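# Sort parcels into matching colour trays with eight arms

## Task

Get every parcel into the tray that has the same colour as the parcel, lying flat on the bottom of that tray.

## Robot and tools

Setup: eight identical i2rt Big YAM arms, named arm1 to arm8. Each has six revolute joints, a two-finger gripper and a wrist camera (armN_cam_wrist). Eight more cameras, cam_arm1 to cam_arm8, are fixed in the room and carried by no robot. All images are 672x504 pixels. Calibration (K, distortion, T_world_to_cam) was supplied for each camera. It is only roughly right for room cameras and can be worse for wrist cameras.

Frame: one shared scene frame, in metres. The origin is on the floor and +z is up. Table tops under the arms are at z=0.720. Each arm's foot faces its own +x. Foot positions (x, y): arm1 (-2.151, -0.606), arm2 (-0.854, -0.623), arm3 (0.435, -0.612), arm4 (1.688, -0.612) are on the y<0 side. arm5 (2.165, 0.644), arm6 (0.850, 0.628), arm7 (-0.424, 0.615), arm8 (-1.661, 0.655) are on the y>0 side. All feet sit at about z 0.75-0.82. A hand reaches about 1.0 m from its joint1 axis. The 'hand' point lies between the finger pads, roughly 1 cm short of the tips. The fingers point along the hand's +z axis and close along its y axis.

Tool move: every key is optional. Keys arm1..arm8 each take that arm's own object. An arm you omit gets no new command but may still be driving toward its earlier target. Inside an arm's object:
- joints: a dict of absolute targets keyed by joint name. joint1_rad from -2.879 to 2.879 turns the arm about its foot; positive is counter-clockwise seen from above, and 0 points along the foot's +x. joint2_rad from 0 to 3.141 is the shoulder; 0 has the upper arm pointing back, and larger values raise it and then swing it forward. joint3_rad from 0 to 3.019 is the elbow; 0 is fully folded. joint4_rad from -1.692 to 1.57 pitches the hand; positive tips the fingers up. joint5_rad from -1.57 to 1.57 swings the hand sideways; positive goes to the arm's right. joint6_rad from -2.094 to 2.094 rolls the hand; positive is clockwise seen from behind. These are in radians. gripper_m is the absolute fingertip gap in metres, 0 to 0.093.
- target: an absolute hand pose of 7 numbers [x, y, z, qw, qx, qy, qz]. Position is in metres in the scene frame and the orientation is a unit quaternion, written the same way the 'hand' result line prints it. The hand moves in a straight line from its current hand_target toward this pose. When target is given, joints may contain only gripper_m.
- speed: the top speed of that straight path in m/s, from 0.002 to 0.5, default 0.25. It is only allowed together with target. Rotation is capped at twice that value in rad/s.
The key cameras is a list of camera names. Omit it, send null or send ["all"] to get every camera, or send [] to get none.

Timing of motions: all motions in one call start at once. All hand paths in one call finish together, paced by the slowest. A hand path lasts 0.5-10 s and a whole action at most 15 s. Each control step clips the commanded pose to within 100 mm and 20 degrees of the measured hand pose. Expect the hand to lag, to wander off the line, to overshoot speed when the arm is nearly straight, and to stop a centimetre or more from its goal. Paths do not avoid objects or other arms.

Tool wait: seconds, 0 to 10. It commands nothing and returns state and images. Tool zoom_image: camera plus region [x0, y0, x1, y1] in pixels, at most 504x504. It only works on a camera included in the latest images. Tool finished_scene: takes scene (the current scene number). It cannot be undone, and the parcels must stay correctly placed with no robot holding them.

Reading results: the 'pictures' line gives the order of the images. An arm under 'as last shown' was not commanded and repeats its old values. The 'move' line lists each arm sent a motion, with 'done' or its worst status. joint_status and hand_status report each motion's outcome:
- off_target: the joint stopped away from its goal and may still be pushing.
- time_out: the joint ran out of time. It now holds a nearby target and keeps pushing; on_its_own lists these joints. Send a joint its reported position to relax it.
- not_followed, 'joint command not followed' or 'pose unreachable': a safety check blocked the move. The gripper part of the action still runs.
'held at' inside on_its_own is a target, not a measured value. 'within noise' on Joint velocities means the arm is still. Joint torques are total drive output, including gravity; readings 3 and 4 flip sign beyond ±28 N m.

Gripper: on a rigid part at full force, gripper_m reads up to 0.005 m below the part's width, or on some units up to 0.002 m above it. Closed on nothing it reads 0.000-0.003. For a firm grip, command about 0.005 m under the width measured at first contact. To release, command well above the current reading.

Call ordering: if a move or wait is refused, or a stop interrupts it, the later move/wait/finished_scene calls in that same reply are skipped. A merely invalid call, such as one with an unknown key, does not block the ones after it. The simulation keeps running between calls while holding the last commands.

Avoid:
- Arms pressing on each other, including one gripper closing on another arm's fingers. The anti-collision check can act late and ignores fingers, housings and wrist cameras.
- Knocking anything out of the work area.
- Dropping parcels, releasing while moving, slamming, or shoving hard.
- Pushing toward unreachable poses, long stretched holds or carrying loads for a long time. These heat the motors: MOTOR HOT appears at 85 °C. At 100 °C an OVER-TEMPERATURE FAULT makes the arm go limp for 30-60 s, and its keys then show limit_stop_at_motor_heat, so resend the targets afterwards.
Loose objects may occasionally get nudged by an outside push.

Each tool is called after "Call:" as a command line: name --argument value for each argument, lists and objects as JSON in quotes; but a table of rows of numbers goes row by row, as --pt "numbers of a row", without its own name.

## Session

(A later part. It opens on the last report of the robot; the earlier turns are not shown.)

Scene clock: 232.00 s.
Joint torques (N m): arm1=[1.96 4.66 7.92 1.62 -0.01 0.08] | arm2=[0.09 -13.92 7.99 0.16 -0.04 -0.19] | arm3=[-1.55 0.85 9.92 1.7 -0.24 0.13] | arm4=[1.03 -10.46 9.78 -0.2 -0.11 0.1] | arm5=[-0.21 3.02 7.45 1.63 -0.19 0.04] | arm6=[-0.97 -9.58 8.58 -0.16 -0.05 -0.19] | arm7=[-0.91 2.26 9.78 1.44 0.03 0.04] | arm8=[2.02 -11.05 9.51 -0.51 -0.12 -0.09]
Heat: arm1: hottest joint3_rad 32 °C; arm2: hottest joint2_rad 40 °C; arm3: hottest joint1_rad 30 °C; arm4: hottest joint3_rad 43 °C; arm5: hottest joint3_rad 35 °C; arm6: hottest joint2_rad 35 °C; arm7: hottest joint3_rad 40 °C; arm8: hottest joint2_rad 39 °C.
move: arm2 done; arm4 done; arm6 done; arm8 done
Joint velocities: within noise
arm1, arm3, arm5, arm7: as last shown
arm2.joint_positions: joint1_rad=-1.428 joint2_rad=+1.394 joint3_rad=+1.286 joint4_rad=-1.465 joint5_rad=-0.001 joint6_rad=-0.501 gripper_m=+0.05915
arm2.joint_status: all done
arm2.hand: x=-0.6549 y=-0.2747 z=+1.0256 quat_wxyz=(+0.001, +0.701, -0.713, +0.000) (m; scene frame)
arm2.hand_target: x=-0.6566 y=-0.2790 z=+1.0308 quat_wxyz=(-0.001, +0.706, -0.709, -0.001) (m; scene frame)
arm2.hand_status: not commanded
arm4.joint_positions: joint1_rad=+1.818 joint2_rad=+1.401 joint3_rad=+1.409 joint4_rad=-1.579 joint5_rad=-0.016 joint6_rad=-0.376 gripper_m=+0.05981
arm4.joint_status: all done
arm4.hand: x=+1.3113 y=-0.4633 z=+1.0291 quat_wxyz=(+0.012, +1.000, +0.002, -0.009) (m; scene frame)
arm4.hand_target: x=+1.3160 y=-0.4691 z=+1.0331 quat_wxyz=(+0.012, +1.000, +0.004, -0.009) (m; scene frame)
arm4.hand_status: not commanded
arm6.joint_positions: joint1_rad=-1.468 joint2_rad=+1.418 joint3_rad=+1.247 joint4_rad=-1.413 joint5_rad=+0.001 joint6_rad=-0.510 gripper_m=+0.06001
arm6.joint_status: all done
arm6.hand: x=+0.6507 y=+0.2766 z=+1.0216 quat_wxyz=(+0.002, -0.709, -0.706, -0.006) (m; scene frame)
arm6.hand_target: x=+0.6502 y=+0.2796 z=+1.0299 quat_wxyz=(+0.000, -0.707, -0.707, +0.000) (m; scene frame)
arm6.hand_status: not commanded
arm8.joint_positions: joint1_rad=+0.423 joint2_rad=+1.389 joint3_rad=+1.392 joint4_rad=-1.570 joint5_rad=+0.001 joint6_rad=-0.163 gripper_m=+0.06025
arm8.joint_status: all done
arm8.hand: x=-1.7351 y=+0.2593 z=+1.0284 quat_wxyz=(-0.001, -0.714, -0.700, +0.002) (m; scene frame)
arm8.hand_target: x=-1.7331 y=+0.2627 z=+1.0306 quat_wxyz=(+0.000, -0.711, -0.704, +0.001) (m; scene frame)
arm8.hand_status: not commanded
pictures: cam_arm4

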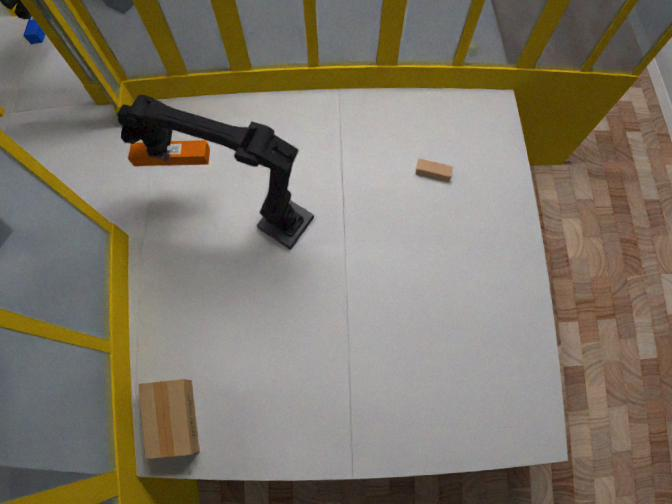

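Call:
move --arm2 '{"target":[-0.5,0.0,0.771,0,0.7071,-0.7071,0],"speed":0.25}' --arm4 '{"target":[1.05,-0.37,0.774,0,1,0,0],"speed":0.25}' --arm6 '{"target":[0.49,0.0,0.77,0,0.7071,0.7071,0],"speed":0.25}' --arm8 '{"target":[-1.78,0.0,0.772,0,0.7071,0.7071,0],"speed":0.25}' --cameras '["cam_arm2","cam_arm6"]'

Scene clock: 243.70 s.
Joint torques (N m): arm1=[1.96 4.42 7.91 1.8 0 0.07] | arm2=[0.44 -26.23 11.66 0.08 -0.02 -0.2] | arm3=[-1.73 1.08 9.91 1.69 -0.25 0.12] | arm4=[1.61 -17.9 14.41 -0.32 -0.02 0.11] | arm5=[-0.26 2.9 7.49 1.78 -0.2 0.08] | arm6=[-0.91 -18.73 12.25 -0.25 0.01 -0.16] | arm7=[-1.08 2.37 9.78 1.5 0.03 0.03] | arm8=[2.37 -20.42 13.49 -0.54 -0.11 -0.12]
Heat: arm1: hottest joint3_rad 32 °C; arm2: hottest joint2_rad 38 °C; arm3: hottest joint1_rad 30 °C; arm4: hottest joint3_rad 43 °C; arm5: hottest joint3_rad 35 °C; arm6: hottest joint2_rad 35 °C; arm7: hottest joint3_rad 40 °C; arm8: hottest joint2_rad 38 °C.
move: arm2 off_target; arm4 off_target; arm6 off_target; arm8 off_target
Joint velocities: within noise
arm1, arm3, arm5, arm7: as last shown
arm2.joint_positions: joint1_rad=-1.428 joint2_rad=+2.404 joint3_rad=+2.069 joint4_rad=-1.263 joint5_rad=+0.000 joint6_rad=-0.502 gripper_m=+0.05915
arm2.joint_status: not commanded
arm2.hand: x=-0.5060 y=-0.0135 z=+0.7614 quat_wxyz=(+0.013, +0.701, -0.713, +0.003) (m; scene frame)
arm2.hand_target: x=-0.5003 y=-0.0007 z=+0.7712 quat_wxyz=(-0.001, +0.707, -0.707, +0.000) (m; scene frame)
arm2.hand_status: off_target (0.018 m and 1.8 deg from the pose sent, 0.405 m and 1.0 deg at the start)
arm4.joint_positions: joint1_rad=+1.818 joint2_rad=+2.248 joint3_rad=+1.911 joint4_rad=-1.261 joint5_rad=+0.011 joint6_rad=-0.366 gripper_m=+0.05981
arm4.joint_status: not commanded
arm4.hand: x=+1.0681 y=-0.3673 z=+0.7696 quat_wxyz=(+0.005, +1.000, -0.003, +0.008) (m; scene frame)
arm4.hand_target: x=+1.0508 y=-0.3705 z=+0.7741 quat_wxyz=(+0.000, +1.000, +0.000, -0.001) (m; scene frame)
arm4.hand_status: off_target (0.019 m and 1.1 deg from the pose sent, 0.377 m and 1.8 deg at the start)
arm6.joint_positions: joint1_rad=-1.468 joint2_rad=+2.452 joint3_rad=+2.100 joint4_rad=-1.250 joint5_rad=+0.000 joint6_rad=-0.513 gripper_m=+0.06001
arm6.joint_status: not commanded
arm6.hand: x=+0.5014 y=+0.0123 z=+0.7590 quat_wxyz=(+0.004, -0.708, -0.706, -0.015) (m; scene frame)
arm6.hand_target: x=+0.4904 y=+0.0008 z=+0.7703 quat_wxyz=(+0.000, -0.707, -0.707, +0.001) (m; scene frame)
arm6.hand_status: off_target (0.020 m and 1.8 deg from the pose sent, 0.407 m and 0.8 deg at the start)
arm8.joint_positions: joint1_rad=+0.423 joint2_rad=+2.203 joint3_rad=+1.828 joint4_rad=-1.215 joint5_rad=+0.001 joint6_rad=-0.170 gripper_m=+0.06025
arm8.joint_status: not commanded
arm8.hand: x=-1.7803 y=+0.0149 z=+0.7686 quat_wxyz=(+0.005, -0.712, -0.703, -0.007) (m; scene frame)
arm8.hand_target: x=-1.7798 y=+0.0006 z=+0.7721 quat_wxyz=(+0.000, -0.707, -0.707, +0.000) (m; scene frame)
arm8.hand_status: off_target (0.015 m and 1.2 deg from the pose sent, 0.367 m and 1.2 deg at the start)
pictures: cam_arm2, cam_arm6

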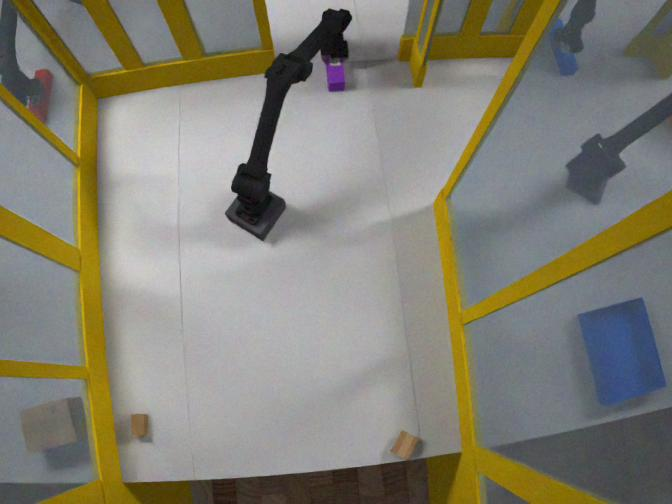

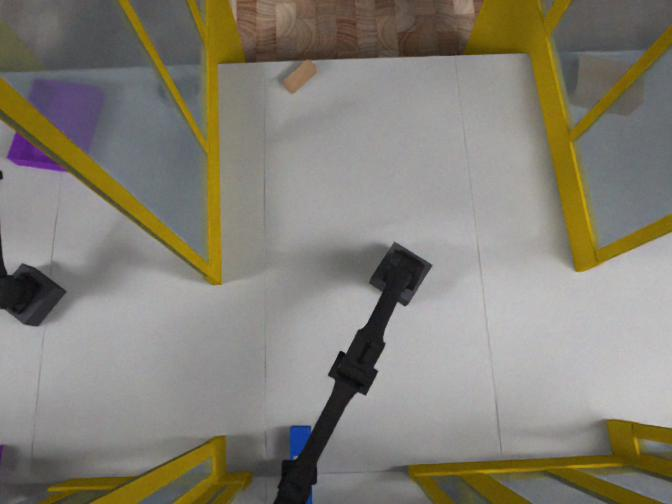

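Call:
move --arm2 '{"target":[-0.5,0.0,0.764,0,0.7071,-0.7071,0],"speed":0.1}' --arm4 '{"target":[1.05,-0.37,0.768,0,1,0,0],"speed":0.1}' --arm6 '{"target":[0.49,0.0,0.763,0,0.7071,0.7071,0],"speed":0.1}' --arm8 '{"target":[-1.78,0.0,0.765,0,0.7071,0.7071,0],"speed":0.1}' --cameras '[]'

Call:
move --arm2 '{"joints":{"gripper_m":0.093}}' --arm4 '{"joints":{"gripper_m":0.093}}' --arm6 '{"joints":{"gripper_m":0.093}}' --arm8 '{"joints":{"gripper_m":0.093}}' --cameras '["arm2_cam_wrist"]'

Call:
move --arm2 '{"target":[-0.55,-0.09,0.95,0,0.7071,-0.7071,0],"speed":0.3}' --arm4 '{"target":[1.15,-0.41,0.95,0,1,0,0],"speed":0.3}' --arm6 '{"target":[0.54,0.09,0.95,0,0.7071,0.7071,0],"speed":0.3}' --arm8 '{"target":[-1.76,0.1,0.95,0,0.7071,0.7071,0],"speed":0.3}' --cameras '["arm8_cam_wrist"]'

Call:
move --arm2 '{"target":[-0.69,-0.3,1.15,0,0.7071,-0.7071,0],"speed":0.4}' --arm4 '{"target":[1.34,-0.48,1.15,0,1,0,0],"speed":0.4}' --arm6 '{"target":[0.68,0.3,1.15,0,0.7071,0.7071,0],"speed":0.4}' --arm8 '{"target":[-1.72,0.3,1.15,0,0.7071,0.7071,0],"speed":0.4}' --cameras '["cam_arm4","cam_arm6","cam_arm7","cam_arm8"]'

Scene clock: 267.17 s.
Joint torques (N m): arm1=[1.85 4.42 7.97 1.69 0.02 0.08] | arm2=[0.44 -25.64 11.3 0.49 -0.03 -0.2] | arm3=[-1.67 0.97 9.95 1.69 -0.26 0.12] | arm4=[1.61 -17.55 13.91 0.16 -0.02 0.11] | arm5=[-0.5 2.73 7.36 1.88 -0.18 0.03] | arm6=[-1.03 -17.96 11.95 0.13 0.01 -0.16] | arm7=[-1.08 2.26 9.78 1.44 0.03 0.03] | arm8=[2.26 -20.31 12.93 -0.08 -0.14 -0.1]
Heat: arm1: hottest joint3_rad 32 °C; arm2: hottest joint2_rad 40 °C; arm3: hottest joint1_rad 30 °C; arm4: hottest joint3_rad 48 °C; arm5: hottest joint3_rad 35 °C; arm6: hottest joint2_rad 35 °C; arm7: hottest joint3_rad 40 °C; arm8: hottest joint3_rad 39 °C.
move: arm2 off_target; arm4 off_target; arm6 off_target; arm8 off_target
Joint velocities: within noise
arm1.joint_positions: joint1_rad=+1.428 joint2_rad=+0.521 joint3_rad=+1.431 joint4_rad=-1.508 joint5_rad=+0.002 joint6_rad=-0.008 gripper_m=+0.09398
arm1.joint_status: not commanded
arm1.hand: x=-2.0638 y=-0.4619 z=+1.3058 quat_wxyz=(-0.410, +0.430, -0.774, -0.218) (m; scene frame)
arm1.hand_target: x=-2.0675 y=-0.4631 z=+1.3137 quat_wxyz=(-0.415, +0.430, -0.769, -0.227) (m; scene frame)
arm1.hand_status: not commanded
arm2.joint_positions: joint1_rad=-1.428 joint2_rad=+2.405 joint3_rad=+2.069 joint4_rad=-1.263 joint5_rad=+0.000 joint6_rad=-0.502 gripper_m=+0.05915
arm2.joint_status: not commanded
arm2.hand: x=-0.5060 y=-0.0136 z=+0.7611 quat_wxyz=(+0.013, +0.701, -0.713, +0.004) (m; scene frame)
arm2.hand_target: x=-0.5003 y=-0.0006 z=+0.7643 quat_wxyz=(-0.001, +0.707, -0.707, +0.000) (m; scene frame)
arm2.hand_status: off_target (0.015 m and 1.8 deg from the pose sent, 0.015 m and 1.8 deg at the start)
arm3.joint_positions: joint1_rad=-2.142 joint2_rad=+0.623 joint3_rad=+1.443 joint4_rad=-1.225 joint5_rad=+0.004 joint6_rad=-0.016 gripper_m=+0.09399
arm3.joint_status: not commanded
arm3.hand: x=+0.6550 y=-0.5249 z=+1.3424 quat_wxyz=(-0.544, +0.166, -0.816, -0.103) (m; scene frame)
arm3.hand_target: x=+0.6527 y=-0.5286 z=+1.3558 quat_wxyz=(-0.556, +0.153, -0.810, -0.107) (m; scene frame)
arm3.hand_status: not commanded
arm4.joint_positions: joint1_rad=+1.818 joint2_rad=+2.249 joint3_rad=+1.911 joint4_rad=-1.261 joint5_rad=+0.011 joint6_rad=-0.366 gripper_m=+0.05981
arm4.joint_status: not commanded
arm4.hand: x=+1.0682 y=-0.3673 z=+0.7694 quat_wxyz=(+0.005, +1.000, -0.003, +0.009) (m; scene frame)
arm4.hand_target: x=+1.0507 y=-0.3705 z=+0.7683 quat_wxyz=(+0.000, +1.000, +0.000, -0.001) (m; scene frame)
arm4.hand_status: off_target (0.018 m and 1.2 deg from the pose sent, 0.018 m and 1.1 deg at the start)
arm5.joint_positions: joint1_rad=+0.579 joint2_rad=+0.625 joint3_rad=+1.427 joint4_rad=-1.371 joint5_rad=+0.001 joint6_rad=-0.010 gripper_m=+0.09397
arm5.joint_status: not commanded
arm5.hand: x=+1.9465 y=+0.5704 z=+1.3380 quat_wxyz=(+0.071, +0.867, +0.144, -0.472) (m; scene frame)
arm5.hand_target: x=+1.9493 y=+0.5693 z=+1.3505 quat_wxyz=(+0.077, +0.860, +0.142, -0.484) (m; scene frame)
arm5.hand_status: not commanded
arm6.joint_positions: joint1_rad=-1.468 joint2_rad=+2.452 joint3_rad=+2.100 joint4_rad=-1.250 joint5_rad=+0.000 joint6_rad=-0.513 gripper_m=+0.06001
arm6.joint_status: not commanded
arm6.hand: x=+0.5015 y=+0.0125 z=+0.7585 quat_wxyz=(+0.004, -0.708, -0.706, -0.015) (m; scene frame)
arm6.hand_target: x=+0.4904 y=+0.0008 z=+0.7632 quat_wxyz=(+0.000, -0.707, -0.707, +0.000) (m; scene frame)
arm6.hand_status: off_target (0.018 m and 1.8 deg from the pose sent, 0.017 m and 1.8 deg at the start)
arm7: as last shown
arm8.joint_positions: joint1_rad=+0.423 joint2_rad=+2.205 joint3_rad=+1.828 joint4_rad=-1.215 joint5_rad=+0.001 joint6_rad=-0.171 gripper_m=+0.06025
arm8.joint_status: not commanded
arm8.hand: x=-1.7802 y=+0.0151 z=+0.7674 quat_wxyz=(+0.006, -0.711, -0.703, -0.008) (m; scene frame)
arm8.hand_target: x=-1.7798 y=+0.0007 z=+0.7651 quat_wxyz=(+0.000, -0.707, -0.707, +0.000) (m; scene frame)
arm8.hand_status: off_target (0.015 m and 1.3 deg from the pose sent, 0.015 m and 1.2 deg at the start)
pictures: none
No camera images: "cameras" was empty.

Scene clock: 267.83 s.
Joint torques (N m): arm1=[2.2 4.37 7.98 1.76 0 0.06] | arm2=[0.38 -25.76 11.29 0.49 -0.03 -0.2] | arm3=[-1.67 0.85 9.94 1.69 -0.25 0.12] | arm4=[1.67 -17.79 13.9 0.14 -0.02 0.11] | arm5=[-0.32 3.08 7.49 1.7 -0.22 0.06] | arm6=[-0.97 -18.43 11.89 0.13 0.01 -0.16] | arm7=[-0.97 2.2 9.8 1.46 0.04 0.03] | arm8=[2.14 -20.01 12.86 0.01 -0.12 -0.1]
Heat: arm1: hottest joint3_rad 32 °C; arm2: hottest joint2_rad 40 °C; arm3: hottest joint1_rad 30 °C; arm4: hottest joint3_rad 48 °C; arm5: hottest joint3_rad 35 °C; arm6: hottest joint2_rad 35 °C; arm7: hottest joint3_rad 40 °C; arm8: hottest joint3_rad 39 °C.
move: arm2 done; arm4 done; arm6 done; arm8 done
Joint velocities: within noise
arm1, arm3, arm5, arm7: as last shown
arm2.joint_positions: joint1_rad=-1.428 joint2_rad=+2.406 joint3_rad=+2.069 joint4_rad=-1.263 joint5_rad=+0.000 joint6_rad=-0.502 gripper_m=+0.09286
arm2.joint_status: all done
arm2.hand: x=-0.5061 y=-0.0138 z=+0.7601 quat_wxyz=(+0.014, +0.701, -0.713, +0.004) (m; scene frame)
arm2.hand_target: x=-0.5003 y=-0.0006 z=+0.7644 quat_wxyz=(-0.001, +0.707, -0.707, +0.000) (m; scene frame)
arm2.hand_status: not commanded
arm4.joint_positions: joint1_rad=+1.818 joint2_rad=+2.251 joint3_rad=+1.911 joint4_rad=-1.261 joint5_rad=+0.011 joint6_rad=-0.366 gripper_m=+0.09283
arm4.joint_status: all done
arm4.hand: x=+1.0685 y=-0.3674 z=+0.7676 quat_wxyz=(+0.005, +1.000, -0.003, +0.010) (m; scene frame)
arm4.hand_target: x=+1.0508 y=-0.3705 z=+0.7682 quat_wxyz=(+0.000, +1.000, +0.000, -0.001) (m; scene frame)
arm4.hand_status: not commanded
arm6.joint_positions: joint1_rad=-1.468 joint2_rad=+2.459 joint3_rad=+2.100 joint4_rad=-1.250 joint5_rad=+0.000 joint6_rad=-0.513 gripper_m=+0.09281
arm6.joint_status: all done
arm6.hand: x=+0.5021 y=+0.0135 z=+0.7540 quat_wxyz=(+0.005, -0.708, -0.706, -0.019) (m; scene frame)
arm6.hand_target: x=+0.4903 y=+0.0008 z=+0.7633 quat_wxyz=(+0.000, -0.707, -0.707, +0.000) (m; scene frame)
arm6.hand_status: not commanded
arm8.joint_positions: joint1_rad=+0.423 joint2_rad=+2.205 joint3_rad=+1.828 joint4_rad=-1.215 joint5_rad=+0.001 joint6_rad=-0.171 gripper_m=+0.09286
arm8.joint_status: all done
arm8.hand: x=-1.7802 y=+0.0151 z=+0.7674 quat_wxyz=(+0.006, -0.711, -0.703, -0.008) (m; scene frame)
arm8.hand_target: x=-1.7798 y=+0.0006 z=+0.7652 quat_wxyz=(+0.000, -0.707, -0.707, +0.000) (m; scene frame)
arm8.hand_status: not commanded
pictures: arm2_cam_wrist
camera_calibration:
arm2_cam_wrist: T_world_to_cam=[[0.99976, -0.0218847, -0.00135567, 0.505569], [-0.0166321, -0.797188, 0.603502, -0.473755], [-0.0142882, -0.603334, -0.79736, 0.711089], [0, 0, 0, 1]] pos_world=[-0.503167, 0.0624168, 0.853592]

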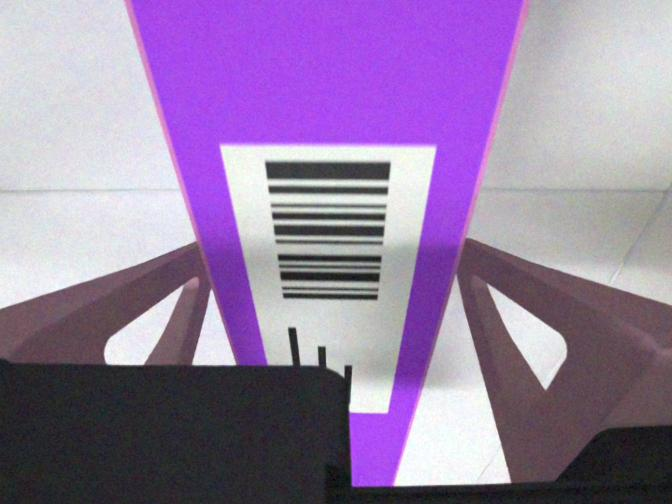

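Scene clock: 269.43 s.
Joint torques (N m): arm1=[2.14 4.84 7.94 1.78 0 0.08] | arm2=[0.32 -21.83 7.98 0.2 -0.04 -0.21] | arm3=[-1.67 1.03 9.91 1.7 -0.25 0.13] | arm4=[1.73 -15.03 9.76 -0.14 -0.02 0.11] | arm5=[-0.21 2.78 7.39 1.83 -0.21 0.03] | arm6=[-1.14 -16.38 8.58 -0.16 0 -0.18] | arm7=[-1.2 2.2 9.76 1.46 0.04 0.02] | arm8=[2.37 -17.03 9.21 -0.53 -0.12 -0.08]
Heat: arm1: hottest joint3_rad 32 °C; arm2: hottest joint2_rad 40 °C; arm3: hottest joint1_rad 30 °C; arm4: hottest joint3_rad 48 °C; arm5: hottest joint3_rad 35 °C; arm6: hottest joint2_rad 35 °C; arm7: hottest joint3_rad 40 °C; arm8: hottest joint3_rad 39 °C.
move: arm2 done; arm4 off_target; arm6 done; arm8 done
Joint velocities: within noise
arm1, arm3, arm5, arm7: as last shown
arm2.joint_positions: joint1_rad=-1.428 joint2_rad=+1.970 joint3_rad=+1.847 joint4_rad=-1.425 joint5_rad=+0.000 joint6_rad=-0.503 gripper_m=+0.09292
arm2.joint_status: not commanded
arm2.hand: x=-0.5483 y=-0.0880 z=+0.9581 quat_wxyz=(-0.011, +0.702, -0.713, -0.003) (m; scene frame)
arm2.hand_target: x=-0.5500 y=-0.0901 z=+0.9501 quat_wxyz=(+0.000, +0.707, -0.707, +0.000) (m; scene frame)
arm2.hand_status: done (0.009 m and 1.6 deg from the pose sent, 0.209 m and 1.9 deg at the start)
arm4.joint_positions: joint1_rad=+1.824 joint2_rad=+1.857 joint3_rad=+1.781 joint4_rad=-1.477 joint5_rad=+0.011 joint6_rad=-0.358 gripper_m=+0.09290
arm4.joint_status: not commanded
arm4.hand: x=+1.1499 y=-0.4003 z=+0.9580 quat_wxyz=(-0.004, +1.000, -0.004, -0.013) (m; scene frame)
arm4.hand_target: x=+1.1501 y=-0.4099 z=+0.9501 quat_wxyz=(+0.000, +1.000, +0.000, +0.000) (m; scene frame)
arm4.hand_status: off_target (0.013 m and 1.6 deg from the pose sent, 0.204 m and 1.3 deg at the start)
arm6.joint_positions: joint1_rad=-1.468 joint2_rad=+2.019 joint3_rad=+1.837 joint4_rad=-1.390 joint5_rad=+0.000 joint6_rad=-0.513 gripper_m=+0.09288
arm6.joint_status: not commanded
arm6.hand: x=+0.5436 y=+0.0869 z=+0.9442 quat_wxyz=(+0.000, -0.708, -0.707, -0.001) (m; scene frame)
arm6.hand_target: x=+0.5400 y=+0.0901 z=+0.9498 quat_wxyz=(+0.000, -0.707, -0.707, +0.000) (m; scene frame)
arm6.hand_status: done (0.008 m and 0.2 deg from the pose sent, 0.214 m and 2.2 deg at the start; pose on its path clipped on 5 of 48 steps)
arm8.joint_positions: joint1_rad=+0.424 joint2_rad=+1.819 joint3_rad=+1.727 joint4_rad=-1.454 joint5_rad=+0.001 joint6_rad=-0.171 gripper_m=+0.09292
arm8.joint_status: not commanded
arm8.hand: x=-1.7641 y=+0.0977 z=+0.9579 quat_wxyz=(-0.007, -0.711, -0.703, +0.011) (m; scene frame)
arm8.hand_target: x=-1.7599 y=+0.1000 z=+0.9501 quat_wxyz=(+0.000, -0.707, -0.707, +0.000) (m; scene frame)
arm8.hand_status: done (0.009 m and 1.6 deg from the pose sent, 0.202 m and 1.3 deg at the start)
pictures: arm8_cam_wrist
camera_calibration:
arm8_cam_wrist: T_world_to_cam=[[-0.99986, 0.0158646, -0.00528224, -1.75931], [0.0100133, 0.821101, 0.570694, -0.604902], [0.0133911, 0.570562, -0.821146, 0.874969], [0, 0, 0, 1]] pos_world=[-1.76473, 0.025373, 1.0544]

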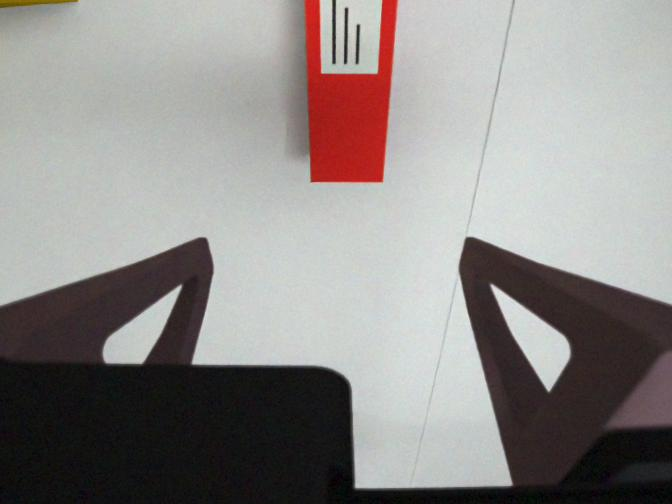

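Scene clock: 271.23 s.
Joint torques (N m): arm1=[2.49 4.42 7.99 1.83 0 0.07] | arm2=[0.73 -9 8.03 0.47 0 0.1] | arm3=[-1.67 1.03 9.92 1.69 -0.26 0.13] | arm4=[1.55 -5.6 9.63 0.32 -0.02 0.11] | arm5=[-0.15 2.73 7.46 1.78 -0.21 0.04] | arm6=[0.26 -6.71 8.73 -0.09 0.01 0] | arm7=[-1.14 2.32 9.77 1.48 0.03 0.02] | arm8=[2.43 -5.83 9.1 -0.03 -0.09 0.03]
Heat: arm1: hottest joint3_rad 32 °C; arm2: hottest joint2_rad 39 °C; arm3: hottest joint1_rad 30 °C; arm4: hottest joint3_rad 48 °C; arm5: hottest joint3_rad 35 °C; arm6: hottest joint2_rad 35 °C; arm7: hottest joint3_rad 40 °C; arm8: hottest joint3_rad 39 °C.
move: arm2 off_target; arm4 off_target; arm6 off_target; arm8 off_target
Joint velocities: within noise
arm1, arm3, arm5, arm7: as last shown
arm2.joint_positions: joint1_rad=-1.384 joint2_rad=+1.229 joint3_rad=+1.464 joint4_rad=-1.672 joint5_rad=+0.000 joint6_rad=-0.483 gripper_m=+0.09292
arm2.joint_status: not commanded
arm2.hand: x=-0.6877 y=-0.3003 z=+1.1530 quat_wxyz=(-0.064, +0.709, -0.702, -0.020) (m; scene frame)
arm2.hand_target: x=-0.6899 y=-0.3000 z=+1.1492 quat_wxyz=(-0.056, +0.706, -0.706, -0.018) (m; scene frame)
arm2.hand_status: off_target (0.004 m and 7.7 deg from the pose sent, 0.319 m and 1.6 deg at the start; pose on its path clipped on 7 of 54 steps; a joint's target at an end of its range on 32 of 54 steps)
arm4.joint_positions: joint1_rad=+1.834 joint2_rad=+1.228 joint3_rad=+1.575 joint4_rad=-1.686 joint5_rad=+0.013 joint6_rad=-0.352 gripper_m=+0.09290
arm4.joint_status: not commanded
arm4.hand: x=+1.3426 y=-0.4747 z=+1.1567 quat_wxyz=(-0.041, +0.993, -0.004, -0.111) (m; scene frame)
arm4.hand_target: x=+1.3400 y=-0.4799 z=+1.1493 quat_wxyz=(-0.036, +0.994, +0.000, -0.099) (m; scene frame)
arm4.hand_status: off_target (0.009 m and 13.7 deg from the pose sent, 0.282 m and 1.6 deg at the start; a joint's target at an end of its range on 37 of 54 steps)
arm6.joint_positions: joint1_rad=-1.442 joint2_rad=+1.299 joint3_rad=+1.465 joint4_rad=-1.698 joint5_rad=+0.000 joint6_rad=-0.487 gripper_m=+0.09288
arm6.joint_status: not commanded
arm6.hand: x=+0.6754 y=+0.3004 z=+1.1481 quat_wxyz=(-0.006, -0.708, -0.706, +0.018) (m; scene frame)
arm6.hand_target: x=+0.6799 y=+0.3000 z=+1.1493 quat_wxyz=(-0.005, -0.707, -0.707, +0.016) (m; scene frame)
arm6.hand_status: off_target (0.005 m and 2.2 deg from the pose sent, 0.326 m and 0.1 deg at the start; pose on its path clipped on 14 of 54 steps; a joint's target at an end of its range on 27 of 54 steps)
arm8.joint_positions: joint1_rad=+0.436 joint2_rad=+1.180 joint3_rad=+1.527 joint4_rad=-1.673 joint5_rad=+0.001 joint6_rad=-0.170 gripper_m=+0.09292
arm8.joint_status: not commanded
arm8.hand: x=-1.7226 y=+0.3017 z=+1.1559 quat_wxyz=(-0.071, -0.702, -0.702, +0.101) (m; scene frame)
arm8.hand_target: x=-1.7200 y=+0.3000 z=+1.1493 quat_wxyz=(-0.064, -0.703, -0.703, +0.090) (m; scene frame)
arm8.hand_status: off_target (0.007 m and 14.1 deg from the pose sent, 0.282 m and 1.6 deg at the start; a joint's target at an end of its range on 37 of 54 steps)
pictures: cam_arm4, cam_arm6, cam_arm7, cam_arm8

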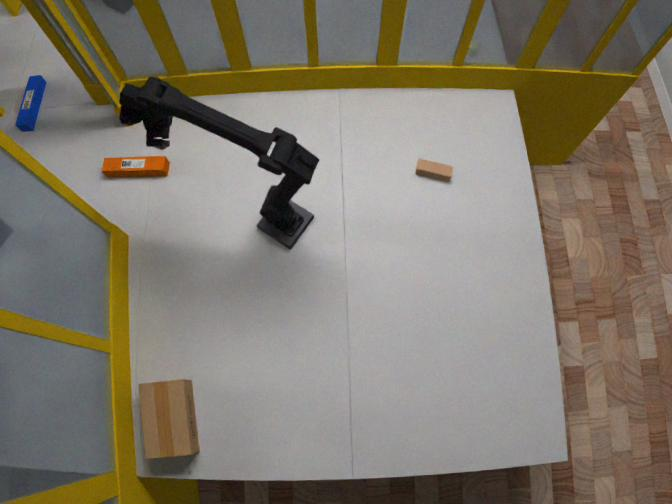

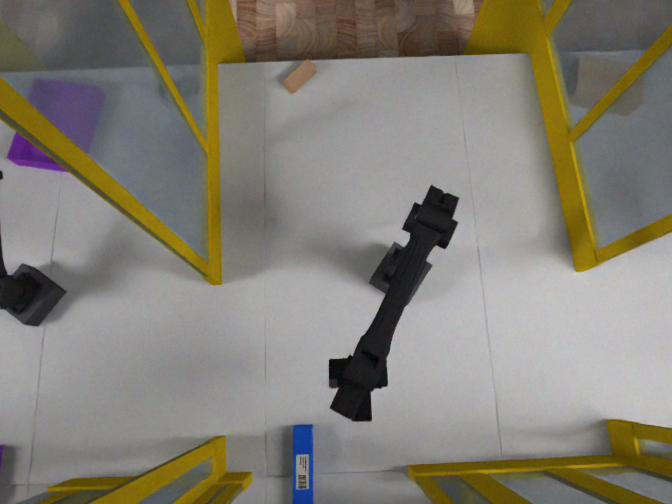

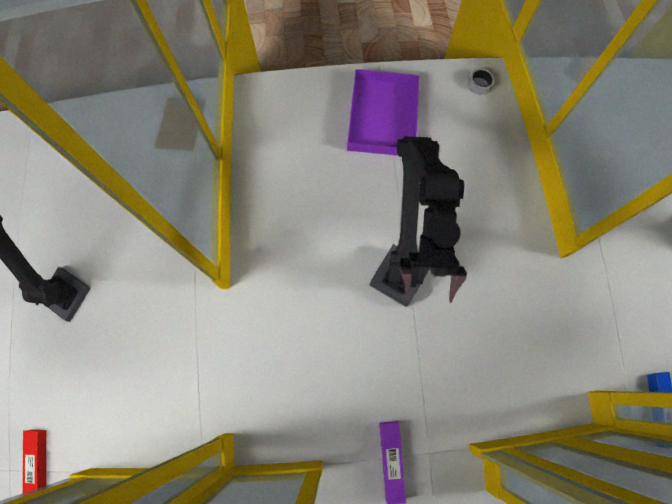

